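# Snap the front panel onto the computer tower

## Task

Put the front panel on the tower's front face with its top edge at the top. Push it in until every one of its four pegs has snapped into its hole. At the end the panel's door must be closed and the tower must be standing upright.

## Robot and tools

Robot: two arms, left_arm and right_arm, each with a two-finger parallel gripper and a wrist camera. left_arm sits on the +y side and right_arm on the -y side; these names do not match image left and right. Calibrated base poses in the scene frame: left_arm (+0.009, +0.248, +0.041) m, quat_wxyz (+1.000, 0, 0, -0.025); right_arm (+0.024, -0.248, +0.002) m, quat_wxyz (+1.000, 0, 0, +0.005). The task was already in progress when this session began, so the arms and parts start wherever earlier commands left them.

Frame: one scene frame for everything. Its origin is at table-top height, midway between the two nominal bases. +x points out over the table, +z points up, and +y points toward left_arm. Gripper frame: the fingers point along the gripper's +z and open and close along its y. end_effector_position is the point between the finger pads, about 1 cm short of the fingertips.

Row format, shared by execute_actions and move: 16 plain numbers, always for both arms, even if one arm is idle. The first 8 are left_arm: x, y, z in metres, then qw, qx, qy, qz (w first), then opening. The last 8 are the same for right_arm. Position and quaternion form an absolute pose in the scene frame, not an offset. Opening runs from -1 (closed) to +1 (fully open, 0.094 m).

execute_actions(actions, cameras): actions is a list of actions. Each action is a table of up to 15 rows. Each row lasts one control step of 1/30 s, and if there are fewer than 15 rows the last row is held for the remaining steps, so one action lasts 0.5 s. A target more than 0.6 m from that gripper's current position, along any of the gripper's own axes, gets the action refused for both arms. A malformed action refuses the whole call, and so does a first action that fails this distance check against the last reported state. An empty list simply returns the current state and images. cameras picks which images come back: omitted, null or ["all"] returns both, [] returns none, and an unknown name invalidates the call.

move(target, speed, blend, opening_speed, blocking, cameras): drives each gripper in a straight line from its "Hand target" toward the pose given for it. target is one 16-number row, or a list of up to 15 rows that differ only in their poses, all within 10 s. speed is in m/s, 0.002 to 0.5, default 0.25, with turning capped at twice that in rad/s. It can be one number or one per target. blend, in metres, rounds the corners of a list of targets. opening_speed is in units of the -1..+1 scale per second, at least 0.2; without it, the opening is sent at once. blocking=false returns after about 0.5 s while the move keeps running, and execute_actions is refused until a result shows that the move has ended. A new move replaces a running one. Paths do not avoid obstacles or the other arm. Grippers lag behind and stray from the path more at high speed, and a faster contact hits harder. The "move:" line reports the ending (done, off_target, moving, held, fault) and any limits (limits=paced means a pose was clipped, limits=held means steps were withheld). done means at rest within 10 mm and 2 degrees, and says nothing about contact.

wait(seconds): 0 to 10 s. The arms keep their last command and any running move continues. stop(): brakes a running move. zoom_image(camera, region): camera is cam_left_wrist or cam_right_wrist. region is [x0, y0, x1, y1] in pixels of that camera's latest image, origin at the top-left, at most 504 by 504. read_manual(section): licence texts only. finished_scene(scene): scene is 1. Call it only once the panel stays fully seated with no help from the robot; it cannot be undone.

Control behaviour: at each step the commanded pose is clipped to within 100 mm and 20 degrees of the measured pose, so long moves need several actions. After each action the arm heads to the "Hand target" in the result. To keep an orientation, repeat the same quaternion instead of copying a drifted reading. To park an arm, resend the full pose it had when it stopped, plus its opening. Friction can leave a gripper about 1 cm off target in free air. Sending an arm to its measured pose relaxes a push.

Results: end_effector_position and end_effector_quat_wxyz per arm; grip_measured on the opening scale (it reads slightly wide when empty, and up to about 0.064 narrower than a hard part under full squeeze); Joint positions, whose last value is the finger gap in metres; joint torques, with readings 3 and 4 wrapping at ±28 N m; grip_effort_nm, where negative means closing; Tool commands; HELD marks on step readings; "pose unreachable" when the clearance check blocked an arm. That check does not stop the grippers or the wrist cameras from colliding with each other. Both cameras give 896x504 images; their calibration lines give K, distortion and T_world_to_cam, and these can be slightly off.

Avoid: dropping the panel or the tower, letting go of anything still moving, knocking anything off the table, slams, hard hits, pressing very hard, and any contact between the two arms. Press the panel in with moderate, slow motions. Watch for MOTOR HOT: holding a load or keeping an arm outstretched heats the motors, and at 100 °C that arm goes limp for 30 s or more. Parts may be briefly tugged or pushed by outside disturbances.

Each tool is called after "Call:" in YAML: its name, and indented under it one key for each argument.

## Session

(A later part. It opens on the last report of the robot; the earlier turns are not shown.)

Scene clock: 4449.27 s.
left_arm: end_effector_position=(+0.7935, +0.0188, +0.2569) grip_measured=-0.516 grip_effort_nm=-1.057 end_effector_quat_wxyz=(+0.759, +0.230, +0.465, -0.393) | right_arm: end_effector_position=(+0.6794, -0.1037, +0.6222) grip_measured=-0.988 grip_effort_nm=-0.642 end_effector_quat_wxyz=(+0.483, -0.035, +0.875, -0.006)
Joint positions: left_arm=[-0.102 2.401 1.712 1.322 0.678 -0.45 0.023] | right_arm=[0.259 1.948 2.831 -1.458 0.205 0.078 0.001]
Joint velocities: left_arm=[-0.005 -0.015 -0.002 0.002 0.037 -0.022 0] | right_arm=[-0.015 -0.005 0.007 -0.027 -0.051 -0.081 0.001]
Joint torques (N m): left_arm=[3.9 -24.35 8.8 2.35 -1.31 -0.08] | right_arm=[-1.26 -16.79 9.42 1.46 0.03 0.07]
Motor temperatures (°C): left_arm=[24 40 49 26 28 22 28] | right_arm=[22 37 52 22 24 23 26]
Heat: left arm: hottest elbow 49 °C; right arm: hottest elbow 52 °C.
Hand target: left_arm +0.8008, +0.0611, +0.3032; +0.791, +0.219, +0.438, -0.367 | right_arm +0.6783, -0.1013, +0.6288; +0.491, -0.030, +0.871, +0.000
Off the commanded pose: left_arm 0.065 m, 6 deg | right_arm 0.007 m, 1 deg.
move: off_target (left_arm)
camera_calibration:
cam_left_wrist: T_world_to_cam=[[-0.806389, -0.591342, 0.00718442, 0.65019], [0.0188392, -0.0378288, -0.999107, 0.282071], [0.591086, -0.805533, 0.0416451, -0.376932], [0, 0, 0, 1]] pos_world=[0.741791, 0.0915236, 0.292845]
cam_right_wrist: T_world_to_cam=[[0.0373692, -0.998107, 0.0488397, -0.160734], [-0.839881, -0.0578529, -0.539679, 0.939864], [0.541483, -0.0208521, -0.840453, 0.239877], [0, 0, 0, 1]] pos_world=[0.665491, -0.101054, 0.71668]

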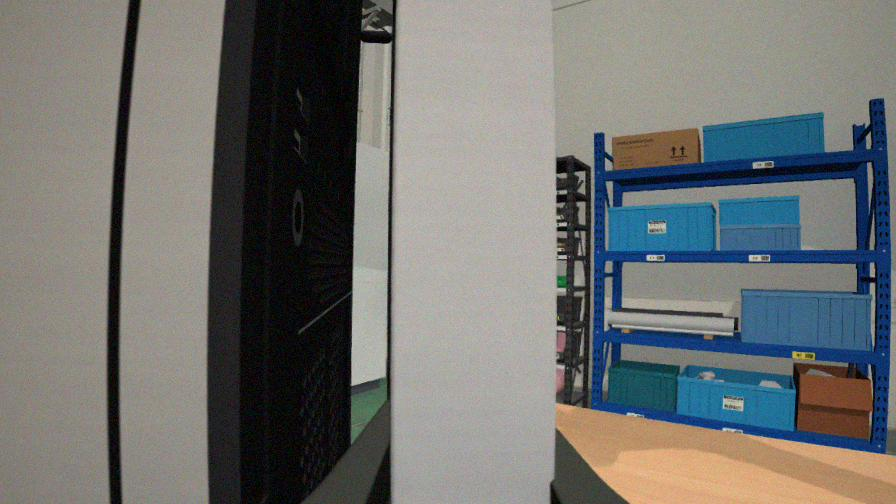

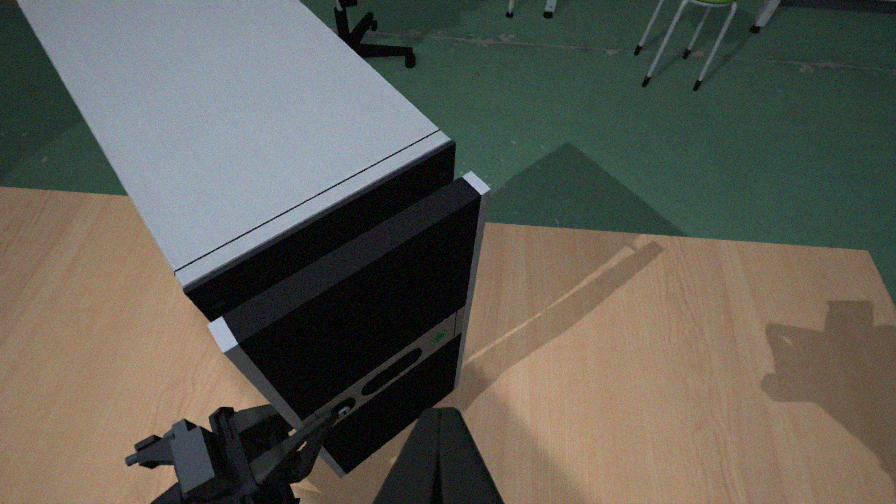

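Call:
move:
  target: [0.819,0.076,0.325,0.7925,0.2136,0.4396,-0.3567,-1,0.6784,-0.1012,0.629,0.490,-0.03,0.871,0,-1]
  speed: 0.12

Call:
zoom_image:
  camera: "cam_right_wrist"
  region: [150, 50, 550, 350]

Scene clock: 4459.73 s.
left_arm: end_effector_position=(+0.7941, +0.0198, +0.2568) grip_measured=-0.516 grip_effort_nm=-1.057 end_effector_quat_wxyz=(+0.755, +0.234, +0.469, -0.394) | right_arm: end_effector_position=(+0.6794, -0.1037, +0.6222) grip_measured=-0.988 grip_effort_nm=-0.642 end_effector_quat_wxyz=(+0.483, -0.035, +0.875, -0.006)
Joint positions: left_arm=[-0.099 2.397 1.712 1.309 0.691 -0.45 0.023] | right_arm=[0.259 1.948 2.831 -1.458 0.205 0.078 0.001]
Joint velocities: left_arm=[-0.015 -0.015 -0.007 -0.002 -0.037 -0.007 0.002] | right_arm=[0.015 -0.005 -0.007 0.012 -0.022 -0.037 0]
Joint torques (N m): left_arm=[5.36 -24.88 10.73 1.2 -1.94 -0.04] | right_arm=[-1.14 -17.03 9.44 1.42 0.03 0.08]
Motor temperatures (°C): left_arm=[24 41 48 26 28 22 28] | right_arm=[22 38 52 22 24 23 26]
Heat: left arm: hottest elbow 48 °C; right arm: hottest elbow 52 °C.
Hand target: left_arm +0.8104, +0.0763, +0.3232; +0.795, +0.215, +0.441, -0.358 | right_arm +0.6783, -0.1013, +0.6288; +0.491, -0.030, +0.871, +0.000
Off the commanded pose: left_arm 0.092 m, 7 deg | right_arm 0.007 m, 1 deg.
move: off_target (left_arm)
camera_calibration:
cam_left_wrist: T_world_to_cam=[[-0.810299, -0.585955, 0.00849518, 0.653934], [0.0106709, -0.0292474, -0.999515, 0.288434], [0.585919, -0.809816, 0.0299518, -0.369258], [0, 0, 0, 1]] pos_world=[0.74316, 0.0925809, 0.293799]
cam_right_wrist: T_world_to_cam=[[0.0373692, -0.998107, 0.0488397, -0.160734], [-0.839881, -0.0578529, -0.539679, 0.939864], [0.541483, -0.0208521, -0.840453, 0.239877], [0, 0, 0, 1]] pos_world=[0.665491, -0.101054, 0.71668]

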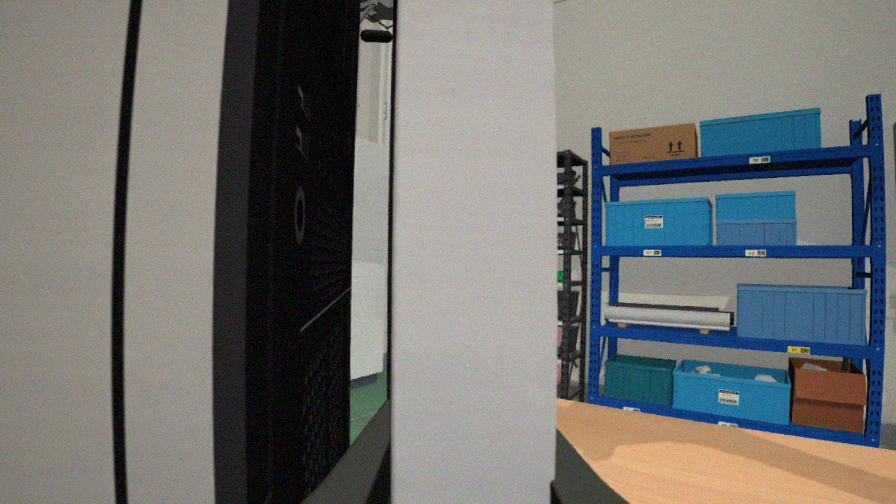

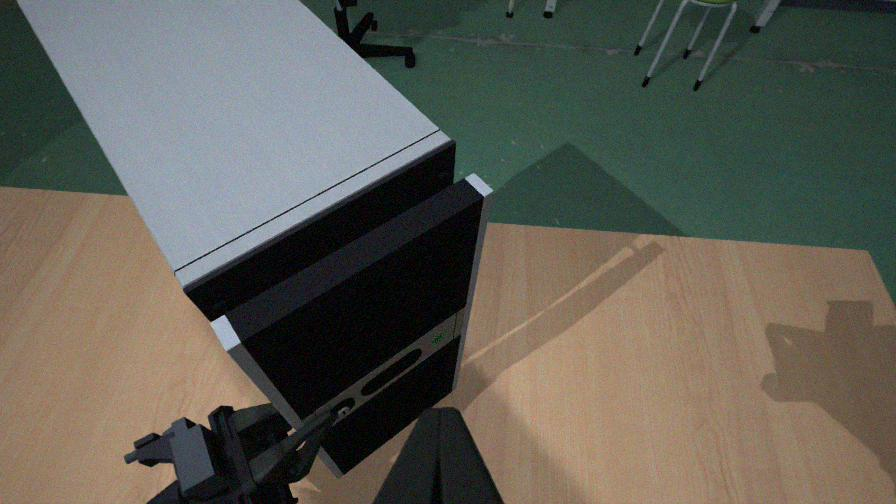

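Scaled by 1.260 from the camera's 896x504 image, which has a finer 1280x720 frame.

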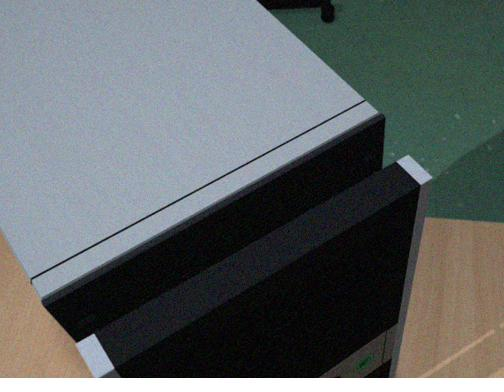

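Call:
zoom_image:
  camera: "cam_left_wrist"
  region: [300, 0, 420, 120]

Call:
zoom_image:
  camera: "cam_left_wrist"
  region: [230, 380, 450, 504]

Scaled by 4.200 from the camera's 896x504 image, which has a finer 1280x720 frame.

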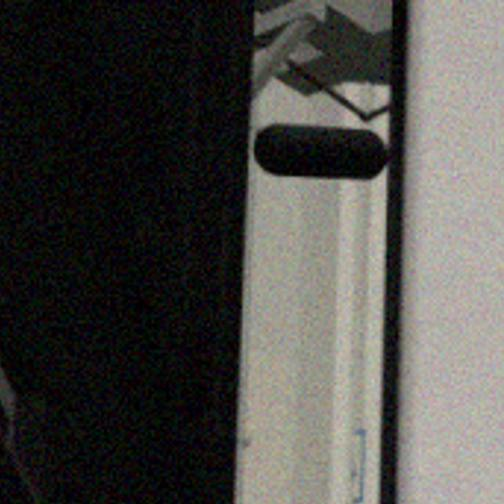

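Scaled by 2.291 from the camera's 896x504 image, which has a finer 1280x720 frame.

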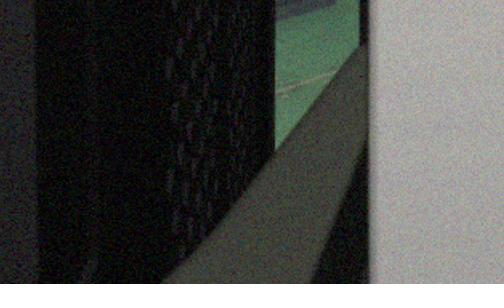

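Call:
move:
  target:
    - [0.808,0.042,0.285,0.7925,0.2136,0.4396,-0.3567,-1,0.66,-0.17,0.52,0.3124,0.3224,0.64,0.6227,-1]
    - [0.808,0.042,0.28,0.7925,0.2136,0.4396,-0.3567,-1,0.75,-0.105,0.37,0.3124,0.3224,0.64,0.6227,-1]
    - [0.808,0.042,0.28,0.7925,0.2136,0.4396,-0.3567,-1,0.84,-0.022,0.37,0.3124,0.3224,0.64,0.6227,-1]
  speed: [0.2,0.2,0.06]

Call:
zoom_image:
  camera: "cam_left_wrist"
  region: [100, 0, 604, 504]

Scene clock: 4520.80 s.
left_arm: end_effector_position=(+0.7955, +0.0202, +0.2580) grip_measured=-0.516 grip_effort_nm=-1.067 end_effector_quat_wxyz=(+0.768, +0.219, +0.465, -0.382) | right_arm: end_effector_position=(+0.8172, -0.0472, +0.3495) grip_measured=-0.988 grip_effort_nm=-0.647 end_effector_quat_wxyz=(+0.304, +0.340, +0.647, +0.611)
Joint positions: left_arm=[-0.106 2.399 1.706 1.323 0.641 -0.432 0.023] | right_arm=[0.142 1.93 1.676 0.176 -0.471 1.558 0.001]
Joint velocities: left_arm=[-0.005 -0.005 -0.017 -0.022 -0.022 0.022 -0.001] | right_arm=[0.005 0.005 -0.002 -0.002 -0.081 0.007 0]
Joint torques (N m): left_arm=[2.49 -20.66 10.55 2.19 -1.37 0.17] | right_arm=[0.38 -15.91 19.59 1.7 0.83 0.01]
Motor temperatures (°C): left_arm=[25 41 48 26 31 22 28] | right_arm=[22 38 50 22 24 23 26]
Heat: left arm: hottest elbow 48 °C; right arm: hottest elbow 50 °C.
Hand target: left_arm +0.8059, +0.0425, +0.2796; +0.794, +0.214, +0.442, -0.358 | right_arm +0.8348, -0.0222, +0.3679; +0.312, +0.326, +0.636, +0.626
Off the commanded pose: left_arm 0.033 m, 5 deg | right_arm 0.040 m, 3 deg.
move: off_target (left_arm, right_arm)
camera_calibration:
cam_left_wrist: T_world_to_cam=[[-0.785772, -0.618441, 0.00967068, 0.636127], [0.0262615, -0.0489801, -0.998454, 0.277306], [0.617958, -0.784304, 0.0547284, -0.402232], [0, 0, 0, 1]] pos_world=[0.741131, 0.0915177, 0.292739]
cam_right_wrist: T_world_to_cam=[[-0.086189, -0.0275555, -0.995898, 0.415818], [-0.870898, 0.487553, 0.0618809, 0.752482], [0.483848, 0.872658, -0.0660197, -0.244155], [0, 0, 0, 1]] pos_world=[0.809308, -0.142353, 0.351429]

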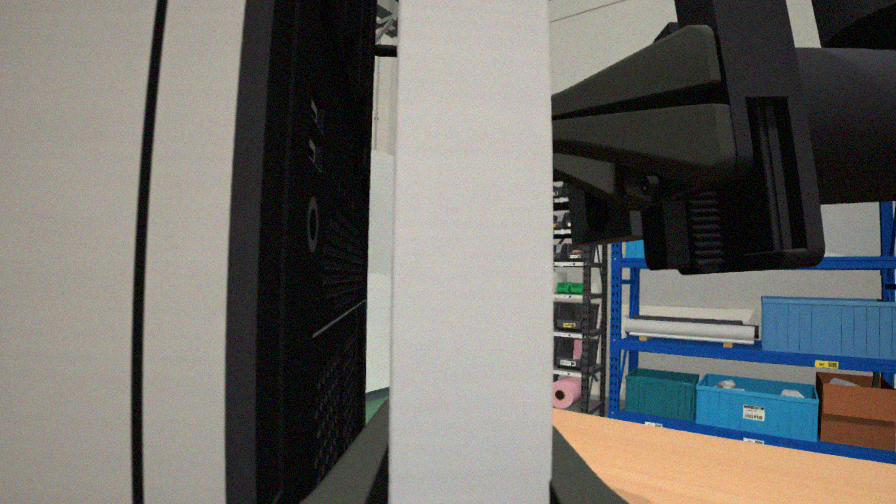

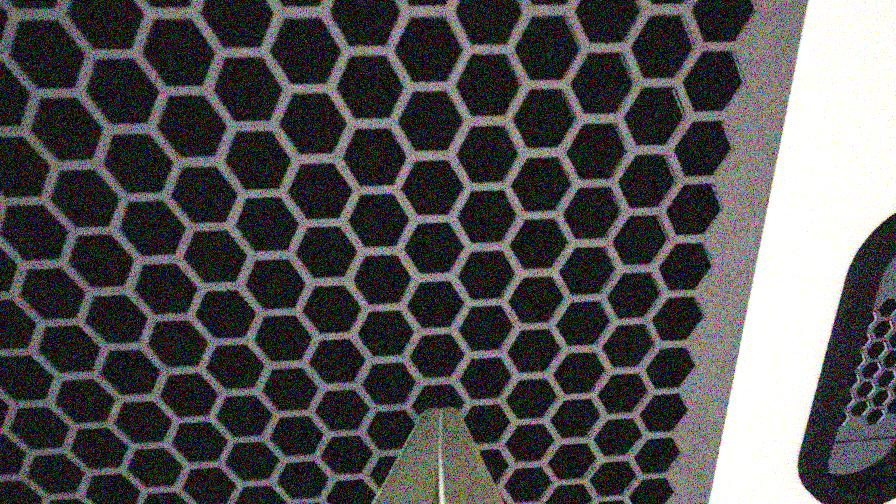

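Scaled by 1.000.

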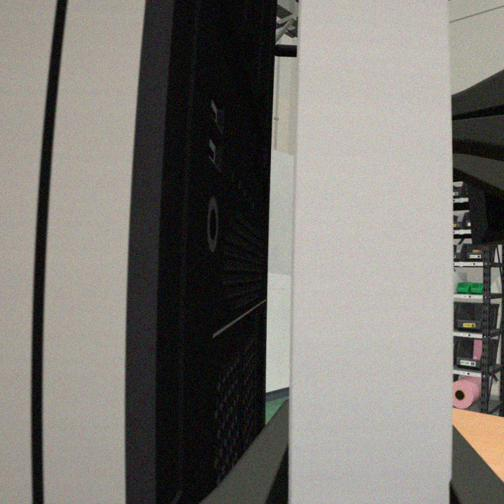

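Call:
move:
  target: [0.808,0.038,0.235,0.7925,0.2136,0.4396,-0.3567,-1,0.84,-0.022,0.37,0.3124,0.3224,0.64,0.6227,-1]
  speed: 0.06

Call:
zoom_image:
  camera: "cam_left_wrist"
  region: [300, 0, 500, 504]

Scene clock: 4528.73 s.
left_arm: end_effector_position=(+0.7945, +0.0210, +0.2576) grip_measured=-0.519 grip_effort_nm=-1.067 end_effector_quat_wxyz=(+0.779, +0.217, +0.446, -0.384) | right_arm: end_effector_position=(+0.8170, -0.0467, +0.3496) grip_measured=-0.988 grip_effort_nm=-0.642 end_effector_quat_wxyz=(+0.300, +0.341, +0.649, +0.610)
Joint positions: left_arm=[-0.108 2.426 1.73 1.377 0.629 -0.45 0.023] | right_arm=[0.142 1.93 1.681 0.164 -0.476 1.558 0.001]
Joint velocities: left_arm=[-0.005 0.005 0.002 -0.007 -0.051 0.037 0] | right_arm=[-0.015 -0.005 0.007 0.002 -0.051 0.007 0]
Joint torques (N m): left_arm=[1.9 -17.08 9.74 2.4 -1.08 0.4] | right_arm=[0.5 -16.38 19.4 1.61 0.78 -0.12]
Motor temperatures (°C): left_arm=[24 40 48 26 30 22 28] | right_arm=[22 38 52 22 24 23 26]
Heat: left arm: hottest elbow 48 °C; right arm: hottest elbow 52 °C.
Hand target: left_arm +0.8056, +0.0385, +0.2351; +0.794, +0.214, +0.442, -0.358 | right_arm +0.8341, -0.0231, +0.3692; +0.313, +0.323, +0.640, +0.624
Off the commanded pose: left_arm 0.031 m, 4 deg | right_arm 0.039 m, 3 deg.
move: off_target (left_arm, right_arm)
camera_calibration:
cam_left_wrist: T_world_to_cam=[[-0.786293, -0.61784, -0.00417754, 0.639803], [0.0627366, -0.0731115, -0.995349, 0.247774], [0.614661, -0.782898, 0.0962482, -0.40904], [0, 0, 0, 1]] pos_world=[0.738949, 0.0931748, 0.288664]
cam_right_wrist: T_world_to_cam=[[-0.0928783, -0.0286102, -0.995266, 0.421043], [-0.87267, 0.483618, 0.0675353, 0.751424], [0.479397, 0.874811, -0.0698849, -0.239365], [0, 0, 0, 1]] pos_world=[0.809602, -0.141957, 0.351574]

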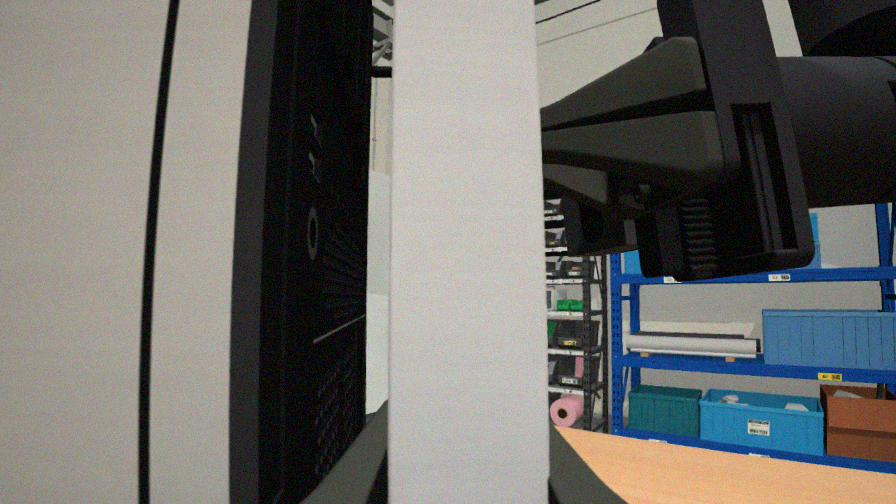

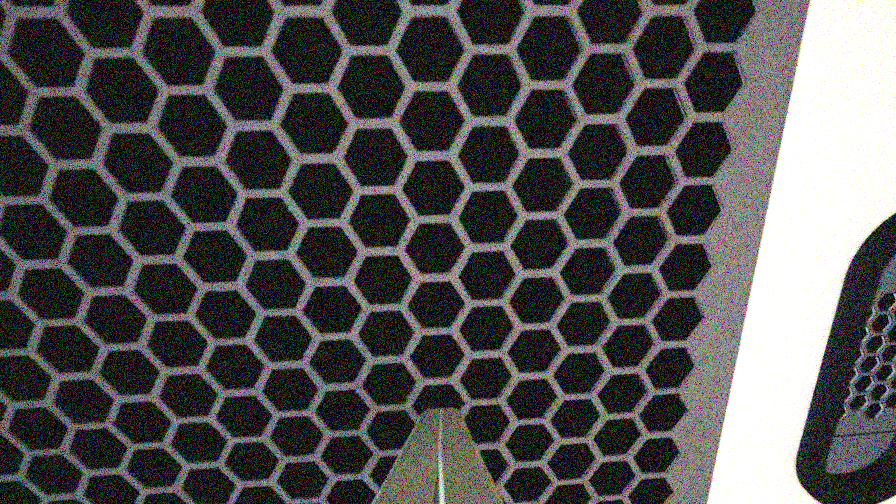

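Scaled by 1.000.

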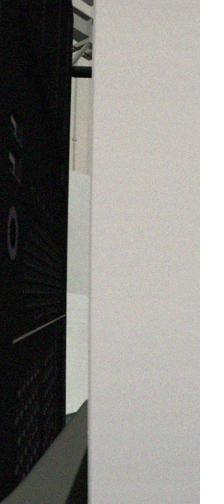

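Call:
move:
  target: [0.806,0.036,0.282,0.7925,0.2136,0.4396,-0.3567,-1,0.845,-0.018,0.37,0.3124,0.3224,0.64,0.6227,-1]
  speed: 0.06
  cameras: []

Call:
move:
  target: [0.804,0.033,0.282,0.7925,0.2136,0.4396,-0.3567,-0.38,0.845,-0.018,0.37,0.3124,0.3224,0.64,0.6227,-1]
  opening_speed: 0.3
  speed: 0.05

Scene clock: 4538.33 s.
left_arm: end_effector_position=(+0.7983, +0.0195, +0.2607) grip_measured=-0.519 grip_effort_nm=-1.067 end_effector_quat_wxyz=(+0.773, +0.214, +0.456, -0.384) | right_arm: end_effector_position=(+0.8218, -0.0488, +0.3516) grip_measured=-0.988 grip_effort_nm=-0.652 end_effector_quat_wxyz=(+0.302, +0.342, +0.648, +0.610)
Joint positions: left_arm=[-0.109 2.414 1.73 1.338 0.629 -0.446 0.023] | right_arm=[0.139 1.939 1.7 0.155 -0.474 1.558 0.001]
Joint velocities: left_arm=[-0.005 -0.024 -0.007 -0.002 -0.095 0.022 -0.001] | right_arm=[-0.005 0.005 -0.012 -0.007 0.007 -0.037 -0.001]
Joint torques (N m): left_arm=[1.67 -21.89 8.8 1.52 -1.16 0.37] | right_arm=[1.32 -16.03 19.6 1.65 0.87 -0.11]
Motor temperatures (°C): left_arm=[24 40 49 26 30 22 28] | right_arm=[22 38 54 22 24 23 26]
Heat: left arm: hottest elbow 49 °C; right arm: hottest elbow 54 °C.
Hand target: left_arm +0.8051, +0.0364, +0.2817; +0.795, +0.214, +0.441, -0.358 | right_arm +0.8383, -0.0195, +0.3689; +0.312, +0.323, +0.640, +0.624
Off the commanded pose: left_arm 0.028 m, 4 deg | right_arm 0.043 m, 3 deg.
move: off_target (left_arm, right_arm)
No camera images: "cameras" was empty.

Scene clock: 4540.90 s.
left_arm: end_effector_position=(+0.8002, +0.0218, +0.2631) grip_measured=-0.382 grip_effort_nm=0.076 end_effector_quat_wxyz=(+0.782, +0.212, +0.453, -0.372) | right_arm: end_effector_position=(+0.8295, -0.0524, +0.3543) grip_measured=-0.988 grip_effort_nm=-0.647 end_effector_quat_wxyz=(+0.310, +0.345, +0.644, +0.609)
Joint positions: left_arm=[-0.109 2.412 1.73 1.337 0.61 -0.421 0.029] | right_arm=[0.136 1.953 1.724 0.155 -0.46 1.558 0.001]
Joint velocities: left_arm=[-0.005 0.005 -0.002 0.007 0.051 0.037 0] | right_arm=[-0.024 -0.015 -0.007 -0.002 -0.007 -0.081 0]
Joint torques (N m): left_arm=[1.14 -22.07 8.42 1.63 -0.47 0.16] | right_arm=[1.08 -17.67 17.99 1.66 0.3 -0.09]
Motor temperatures (°C): left_arm=[24 40 49 26 30 22 28] | right_arm=[22 38 55 22 24 23 26]
Heat: left arm: hottest elbow 49 °C; right arm: hottest elbow 55 °C.
Hand target: left_arm +0.8036, +0.0330, +0.2817; +0.795, +0.214, +0.441, -0.358 | right_arm +0.8396, -0.0190, +0.3693; +0.312, +0.323, +0.640, +0.624
Off the commanded pose: left_arm 0.022 m, 3 deg | right_arm 0.041 m, 3 deg.
move: off_target (left_arm, right_arm)
camera_calibration:
cam_left_wrist: T_world_to_cam=[[-0.768434, -0.639922, -0.00308912, 0.630744], [0.0567833, -0.0633769, -0.996373, 0.257772], [0.637405, -0.765822, 0.0850378, -0.42803], [0, 0, 0, 1]] pos_world=[0.742876, 0.0921693, 0.295185]
cam_right_wrist: T_world_to_cam=[[-0.0831551, -0.0263885, -0.996187, 0.419102], [-0.862437, 0.502753, 0.0586728, 0.760335], [0.499288, 0.864027, -0.0645649, -0.258968], [0, 0, 0, 1]] pos_world=[0.819891, -0.147446, 0.356173]

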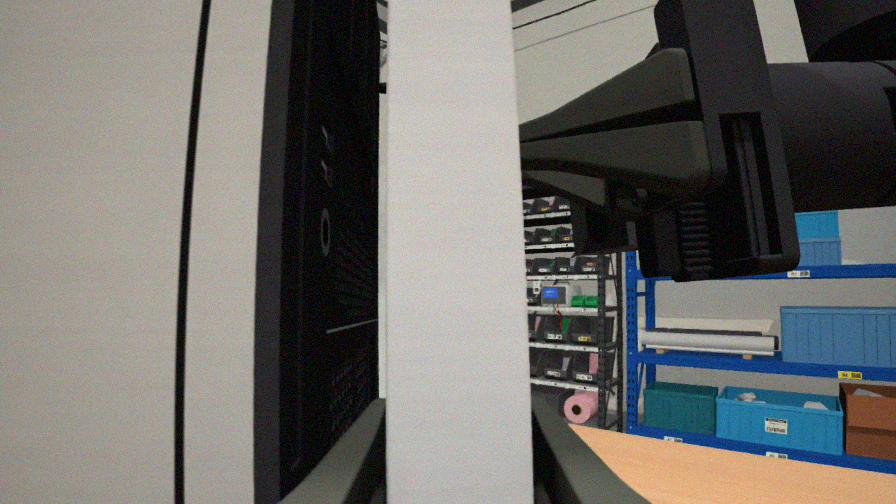

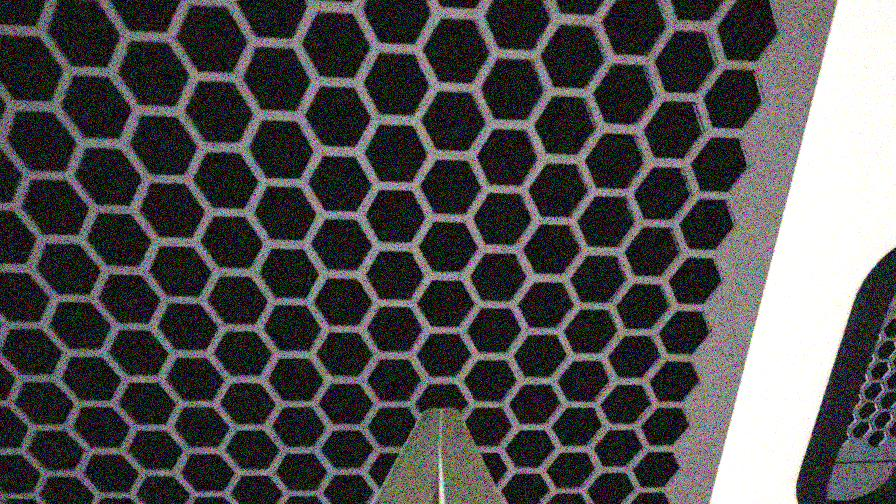

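Call:
move:
  target: [0.785,0.064,0.284,0.7925,0.2136,0.4396,-0.3567,-0.38,0.845,-0.018,0.37,0.3124,0.3224,0.64,0.6227,-1]
  speed: 0.05

Scene clock: 4546.87 s.
left_arm: end_effector_position=(+0.7844, +0.0465, +0.2657) grip_measured=-0.382 grip_effort_nm=0.046 end_effector_quat_wxyz=(+0.785, +0.219, +0.451, -0.365) | right_arm: end_effector_position=(+0.8295, -0.0527, +0.3543) grip_measured=-0.988 grip_effort_nm=-0.642 end_effector_quat_wxyz=(+0.310, +0.345, +0.644, +0.609)
Joint positions: left_arm=[-0.076 2.372 1.651 1.391 0.641 -0.426 0.029] | right_arm=[0.135 1.953 1.724 0.155 -0.46 1.558 0.001]
Joint velocities: left_arm=[-0.015 -0.005 0.007 -0.002 0.022 -0.022 0] | right_arm=[0.015 -0.005 -0.022 -0.007 -0.007 0.007 0.001]
Joint torques (N m): left_arm=[1.79 -22.12 7.08 2.06 -0.51 -0.09] | right_arm=[1.44 -16.73 17.98 1.61 0.28 -0.08]
Motor temperatures (°C): left_arm=[24 40 49 26 29 22 28] | right_arm=[22 39 57 22 24 23 26]
Heat: left arm: hottest elbow 49 °C; right arm: hottest elbow 57 °C.
Hand target: left_arm +0.7848, +0.0635, +0.2842; +0.795, +0.214, +0.441, -0.358 | right_arm +0.8397, -0.0194, +0.3692; +0.313, +0.323, +0.640, +0.623
Off the commanded pose: left_arm 0.025 m, 2 deg | right_arm 0.041 m, 3 deg.
move: off_target (left_arm, right_arm)
camera_calibration:
cam_left_wrist: T_world_to_cam=[[-0.764332, -0.644408, -0.0231297, 0.636757], [0.072004, -0.0496485, -0.996168, 0.250105], [0.64079, -0.763068, 0.0843479, -0.401958], [0, 0, 0, 1]] pos_world=[0.726256, 0.116027, 0.297779]
cam_right_wrist: T_world_to_cam=[[-0.0831652, -0.0263568, -0.996187, 0.41911], [-0.862245, 0.503082, 0.0586728, 0.760412], [0.499617, 0.863837, -0.0645649, -0.259023], [0, 0, 0, 1]] pos_world=[0.819929, -0.14775, 0.356173]

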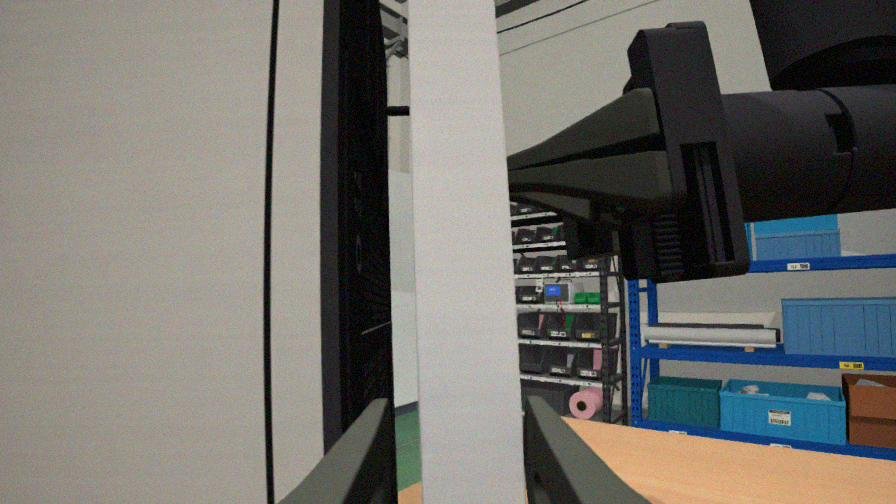

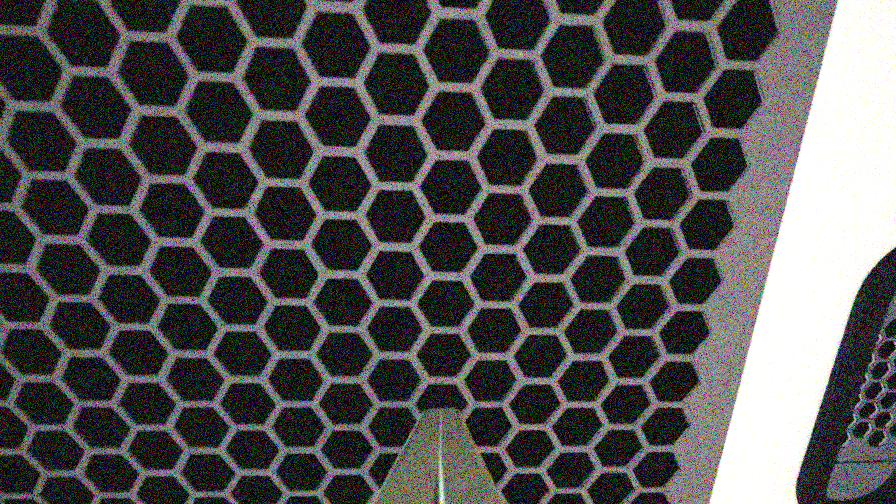

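Call:
move:
  target: [0.785,0.060,0.284,0.7925,0.2136,0.4396,-0.3567,-1,0.845,-0.018,0.37,0.3124,0.3224,0.64,0.6227,-1]
  opening_speed: 0.4

Call:
move:
  target:
    - [0.785,0.060,0.284,0.7925,0.2136,0.4396,-0.3567,-1,0.74,-0.11,0.46,0.3124,0.3224,0.64,0.6227,-1]
    - [0.785,0.060,0.284,0.7925,0.2136,0.4396,-0.3567,-1,0.6784,-0.1012,0.629,0.490,-0.03,0.871,0,-1]
  speed: 0.2

Call:
zoom_image:
  camera: "cam_right_wrist"
  region: [150, 50, 550, 350]

Scene clock: 4557.30 s.
left_arm: end_effector_position=(+0.7826, +0.0452, +0.2657) grip_measured=-0.574 grip_effort_nm=-1.062 end_effector_quat_wxyz=(+0.784, +0.222, +0.449, -0.366) | right_arm: end_effector_position=(+0.8297, -0.0527, +0.3544) grip_measured=-0.988 grip_effort_nm=-0.647 end_effector_quat_wxyz=(+0.311, +0.345, +0.644, +0.609)
Joint positions: left_arm=[-0.077 2.371 1.649 1.396 0.647 -0.428 0.02] | right_arm=[0.135 1.954 1.724 0.155 -0.46 1.558 0.001]
Joint velocities: left_arm=[-0.005 0.015 -0.002 -0.012 0.051 -0.022 -0.001] | right_arm=[-0.024 -0.005 0.002 -0.017 -0.037 -0.022 -0.001]
Joint torques (N m): left_arm=[1.2 -21.77 7.27 1.58 -0.92 -0.06] | right_arm=[1.2 -17.03 17.89 1.59 0.27 -0.1]
Motor temperatures (°C): left_arm=[24 39 48 26 29 22 27] | right_arm=[22 39 59 22 24 23 26]
Heat: left arm: hottest elbow 48 °C; right arm: hottest elbow 59 °C.
Hand target: left_arm +0.7848, +0.0599, +0.2837; +0.795, +0.214, +0.441, -0.358 | right_arm +0.8397, -0.0191, +0.3694; +0.313, +0.323, +0.640, +0.623
Off the commanded pose: left_arm 0.024 m, 2 deg | right_arm 0.041 m, 3 deg.
move: off_target (left_arm, right_arm)
camera_calibration:
cam_left_wrist: T_world_to_cam=[[-0.768293, -0.63952, -0.0271875, 0.638554], [0.0749176, -0.0476586, -0.99605, 0.247816], [0.635699, -0.767296, 0.0845272, -0.397624], [0, 0, 0, 1]] pos_world=[0.7248, 0.115083, 0.297808]
cam_right_wrist: T_world_to_cam=[[-0.0827951, -0.0262976, -0.99622, 0.418981], [-0.862076, 0.503408, 0.0583578, 0.760579], [0.499971, 0.863648, -0.0643503, -0.259466], [0, 0, 0, 1]] pos_world=[0.820092, -0.147776, 0.356315]

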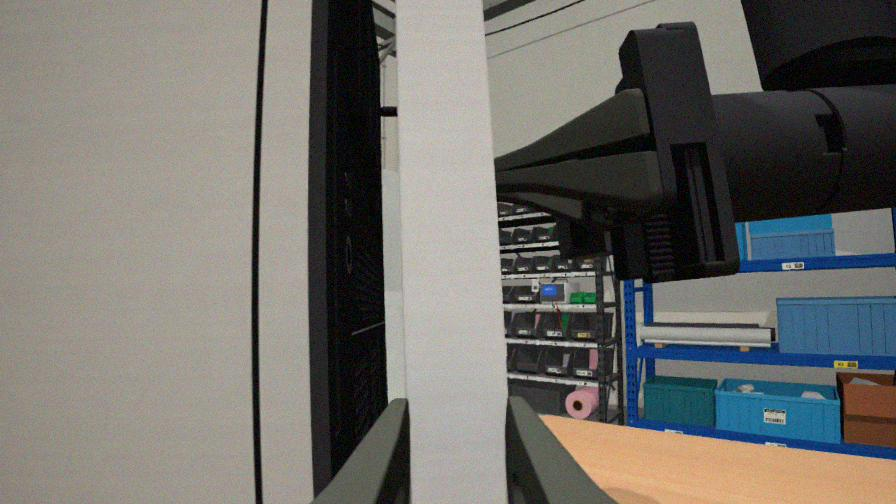

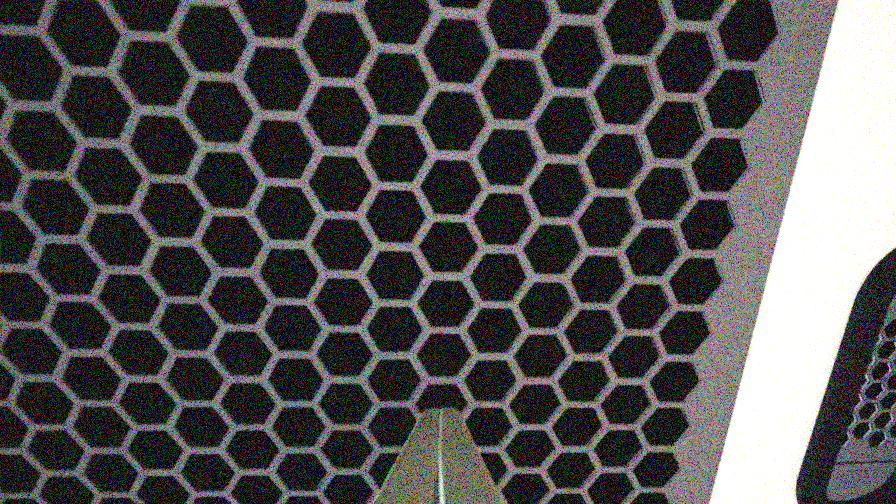

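Scene clock: 4563.53 s.
left_arm: end_effector_position=(+0.7786, +0.0417, +0.2615) grip_measured=-0.575 grip_effort_nm=-1.067 end_effector_quat_wxyz=(+0.782, +0.223, +0.450, -0.369) | right_arm: end_effector_position=(+0.6797, -0.1087, +0.6189) grip_measured=-0.988 grip_effort_nm=-0.637 end_effector_quat_wxyz=(+0.481, -0.026, +0.876, -0.003)
Joint positions: left_arm=[-0.081 2.37 1.636 1.405 0.65 -0.428 0.02] | right_arm=[0.25 1.915 2.761 -1.426 0.2 0.093 0.001]
Joint velocities: left_arm=[-0.005 -0.005 0.007 0.002 -0.007 0.051 -0.001] | right_arm=[-0.015 -0.005 0.002 -0.002 -0.007 0.095 0]
Joint torques (N m): left_arm=[2.02 -22.12 7.88 1.37 -1.04 -0.04] | right_arm=[-0.62 -15.56 11.56 1.01 0.24 -0.18]
Motor temperatures (°C): left_arm=[24 38 48 26 29 22 28] | right_arm=[22 39 59 22 24 23 26]
Heat: left arm: hottest elbow 48 °C; right arm: hottest elbow 59 °C.
Hand target: left_arm +0.7841, +0.0598, +0.2840; +0.795, +0.214, +0.441, -0.358 | right_arm +0.6767, -0.1026, +0.6294; +0.492, -0.034, +0.870, -0.003
Off the commanded pose: left_arm 0.030 m, 2 deg | right_arm 0.013 m, 1 deg.
move: off_target (left_arm, right_arm)
camera_calibration:
cam_left_wrist: T_world_to_cam=[[-0.772833, -0.634089, -0.0257103, 0.635994], [0.0706885, -0.0457528, -0.996449, 0.247047], [0.630661, -0.771905, 0.080182, -0.392182], [0, 0, 0, 1]] pos_world=[0.721387, 0.111852, 0.293968]
cam_right_wrist: T_world_to_cam=[[0.0252677, -0.999066, 0.0350574, -0.148892], [-0.842981, -0.040144, -0.536443, 0.940004], [0.537349, -0.0159981, -0.843208, 0.24193], [0, 0, 0, 1]] pos_world=[0.666167, -0.107147, 0.713475]

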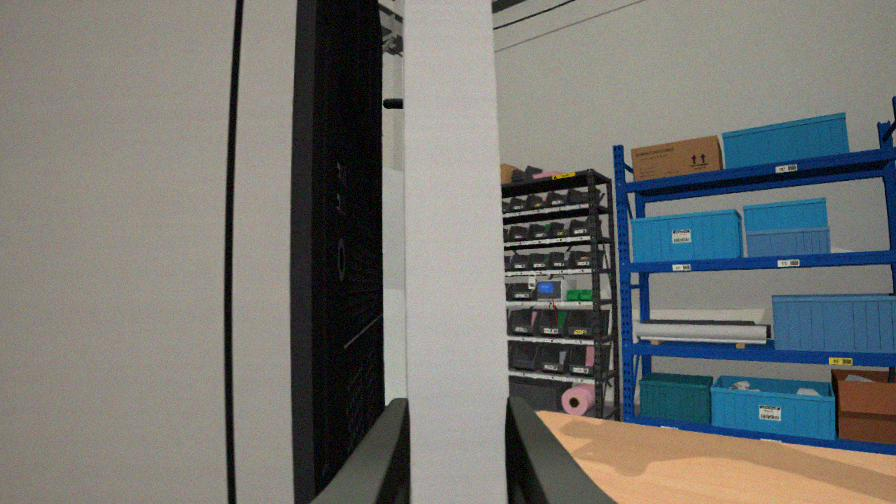

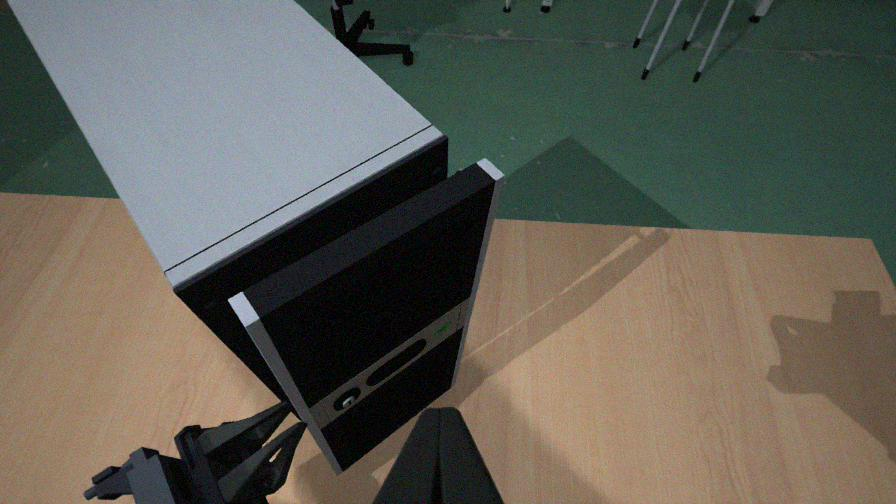

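Scaled by 1.260 from the camera's 896x504 image, which has a finer 1280x720 frame.

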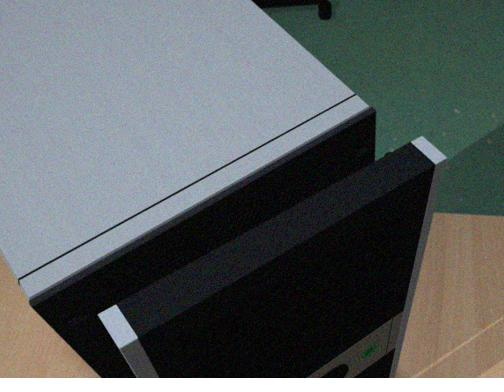

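Call:
move:
  target: [0.777,0.066,0.302,0.8135,0.1931,0.4217,-0.3442,-1,0.6784,-0.1012,0.629,0.490,-0.03,0.871,0,-1]
  speed: 0.12

Call:
zoom_image:
  camera: "cam_right_wrist"
  region: [150, 50, 550, 350]

Scene clock: 4583.67 s.
left_arm: end_effector_position=(+0.7757, +0.0443, +0.2625) grip_measured=-0.579 grip_effort_nm=-1.062 end_effector_quat_wxyz=(+0.792, +0.201, +0.448, -0.362) | right_arm: end_effector_position=(+0.6813, -0.1075, +0.6177) grip_measured=-0.988 grip_effort_nm=-0.642 end_effector_quat_wxyz=(+0.480, -0.027, +0.877, -0.003)
Joint positions: left_arm=[-0.088 2.364 1.61 1.428 0.594 -0.428 0.02] | right_arm=[0.251 1.928 2.781 -1.436 0.2 0.093 0.001]
Joint velocities: left_arm=[-0.005 -0.005 0.002 0.002 -0.022 -0.022 0] | right_arm=[-0.015 -0.015 0.002 -0.012 0.051 0.081 -0.001]
Joint torques (N m): left_arm=[1.85 -23.24 7.51 2.04 -1.4 0.03] | right_arm=[-0.67 -16.26 11.47 1.03 0.25 -0.06]
Motor temperatures (°C): left_arm=[24 38 47 26 29 22 28] | right_arm=[22 38 58 22 24 23 26]
Heat: left arm: hottest elbow 47 °C; right arm: hottest elbow 58 °C.
Hand target: left_arm +0.7764, +0.0655, +0.3013; +0.815, +0.193, +0.423, -0.345 | right_arm +0.6781, -0.1014, +0.6285; +0.491, -0.030, +0.870, +0.000
Off the commanded pose: left_arm 0.045 m, 5 deg | right_arm 0.013 m, 1 deg.
move: off_target (left_arm, right_arm)
camera_calibration:
cam_left_wrist: T_world_to_cam=[[-0.748895, -0.662686, -0.00208237, 0.611903], [0.0720589, -0.0783086, -0.994322, 0.248171], [0.65876, -0.744792, 0.106397, -0.418306], [0, 0, 0, 1]] pos_world=[0.715931, 0.113383, 0.292543]
cam_right_wrist: T_world_to_cam=[[0.0267074, -0.998995, 0.0360019, -0.149212], [-0.844303, -0.0418245, -0.534231, 0.940139], [0.5352, -0.0161286, -0.844571, 0.242318], [0, 0, 0, 1]] pos_world=[0.668059, -0.105833, 0.712279]

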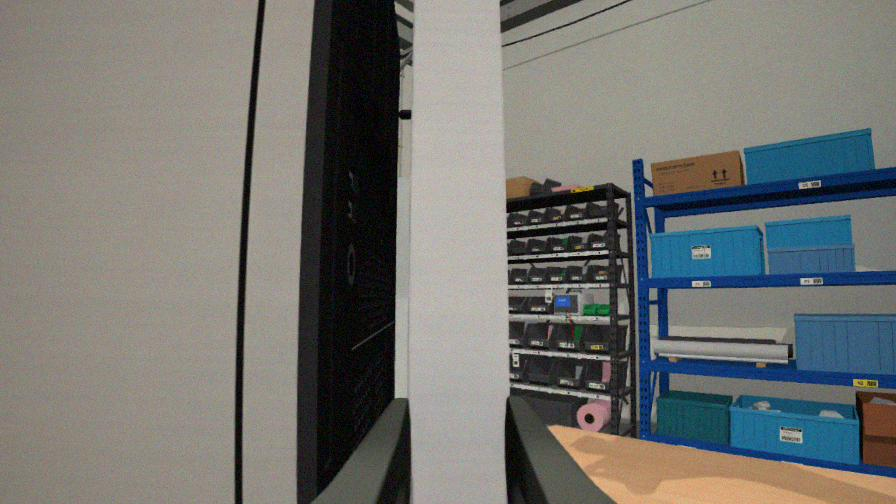

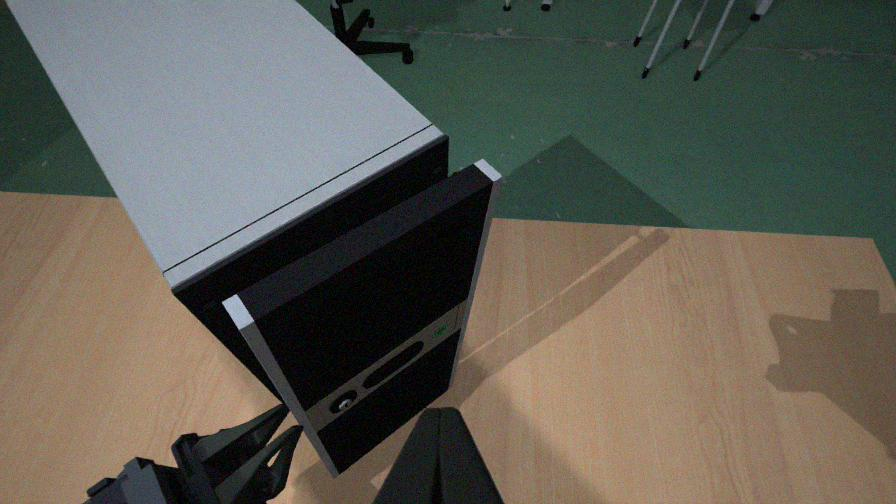

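Scaled by 1.260 from the camera's 896x504 image, which has a finer 1280x720 frame.

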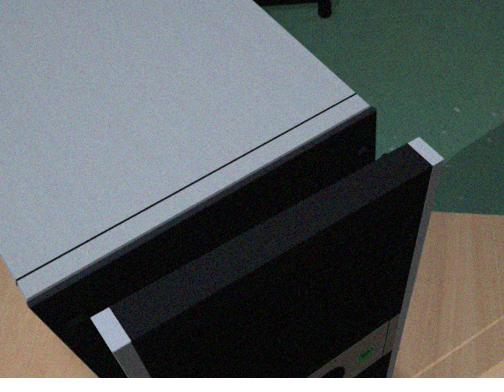

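Call:
move:
  target: [0.772,0.068,0.345,0.8135,0.1931,0.4217,-0.3442,-1,0.6784,-0.1012,0.629,0.490,-0.03,0.871,0,-1]
  speed: 0.12

Call:
zoom_image:
  camera: "cam_right_wrist"
  region: [150, 50, 550, 350]

Scene clock: 4590.17 s.
left_arm: end_effector_position=(+0.7698, +0.0541, +0.3165) grip_measured=-0.583 grip_effort_nm=-1.057 end_effector_quat_wxyz=(+0.803, +0.197, +0.437, -0.355) | right_arm: end_effector_position=(+0.6811, -0.1075, +0.6176) grip_measured=-0.988 grip_effort_nm=-0.637 end_effector_quat_wxyz=(+0.480, -0.027, +0.877, -0.003)
Joint positions: left_arm=[-0.079 2.269 1.582 1.388 0.581 -0.428 0.02] | right_arm=[0.251 1.928 2.783 -1.438 0.2 0.093 0.001]
Joint velocities: left_arm=[-0.005 -0.015 -0.012 -0.007 0.037 0.051 0] | right_arm=[0.005 0.005 -0.012 -0.002 0.051 0.022 0]
Joint torques (N m): left_arm=[1.44 -21.42 8.51 1.29 -0.74 0.02] | right_arm=[-0.73 -15.79 11.71 1.1 0.28 -0.05]
Motor temperatures (°C): left_arm=[24 39 46 26 29 22 28] | right_arm=[22 37 57 22 24 23 26]
Heat: left arm: hottest elbow 46 °C; right arm: hottest elbow 57 °C.
Hand target: left_arm +0.7719, +0.0680, +0.3444; +0.815, +0.193, +0.423, -0.345 | right_arm +0.6779, -0.1014, +0.6287; +0.491, -0.030, +0.870, +0.000
Off the commanded pose: left_arm 0.032 m, 3 deg | right_arm 0.013 m, 1 deg.
move: off_target (left_arm, right_arm)
camera_calibration:
cam_left_wrist: T_world_to_cam=[[-0.736172, -0.676651, -0.0139272, 0.608847], [0.100098, -0.0885056, -0.991033, 0.281001], [0.669351, -0.730966, 0.132887, -0.43014], [0, 0, 0, 1]] pos_world=[0.708003, 0.122429, 0.344121]
cam_right_wrist: T_world_to_cam=[[0.0267473, -0.998984, 0.0362688, -0.149456], [-0.844893, -0.0419829, -0.533286, 0.939675], [0.534266, -0.0163793, -0.845157, 0.243319], [0, 0, 0, 1]] pos_world=[0.667925, -0.105868, 0.712178]

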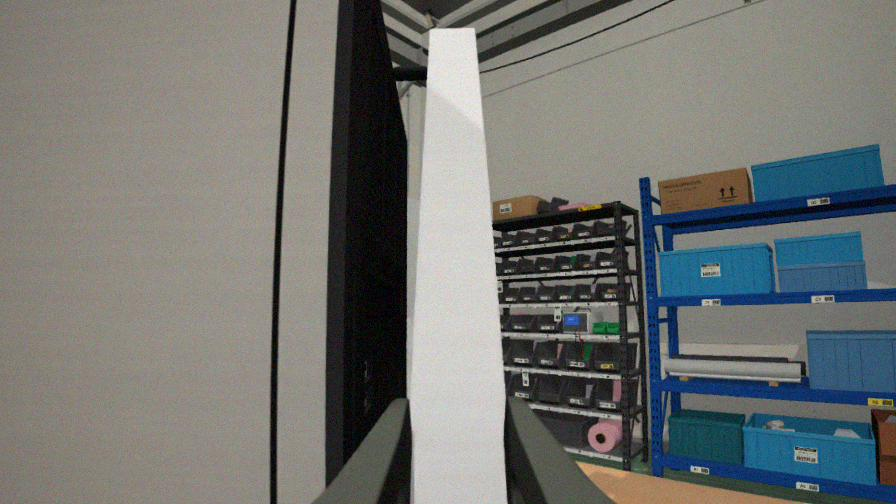

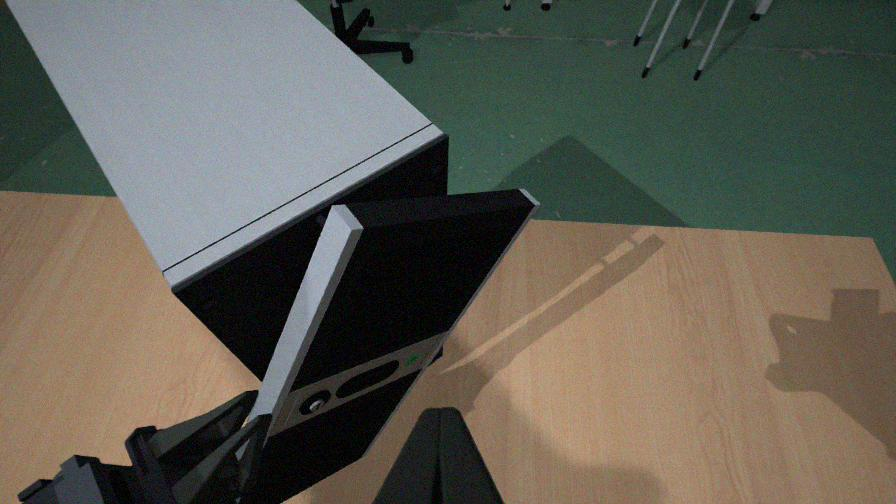

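Scaled by 1.260 from the camera's 896x504 image, which has a finer 1280x720 frame.

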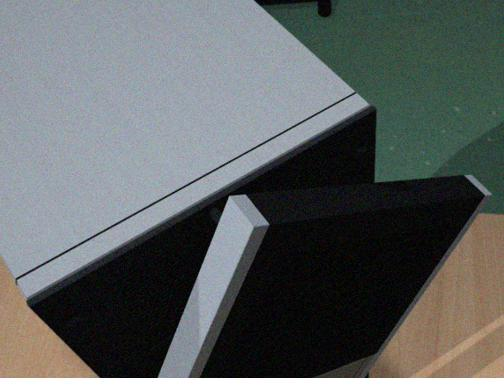

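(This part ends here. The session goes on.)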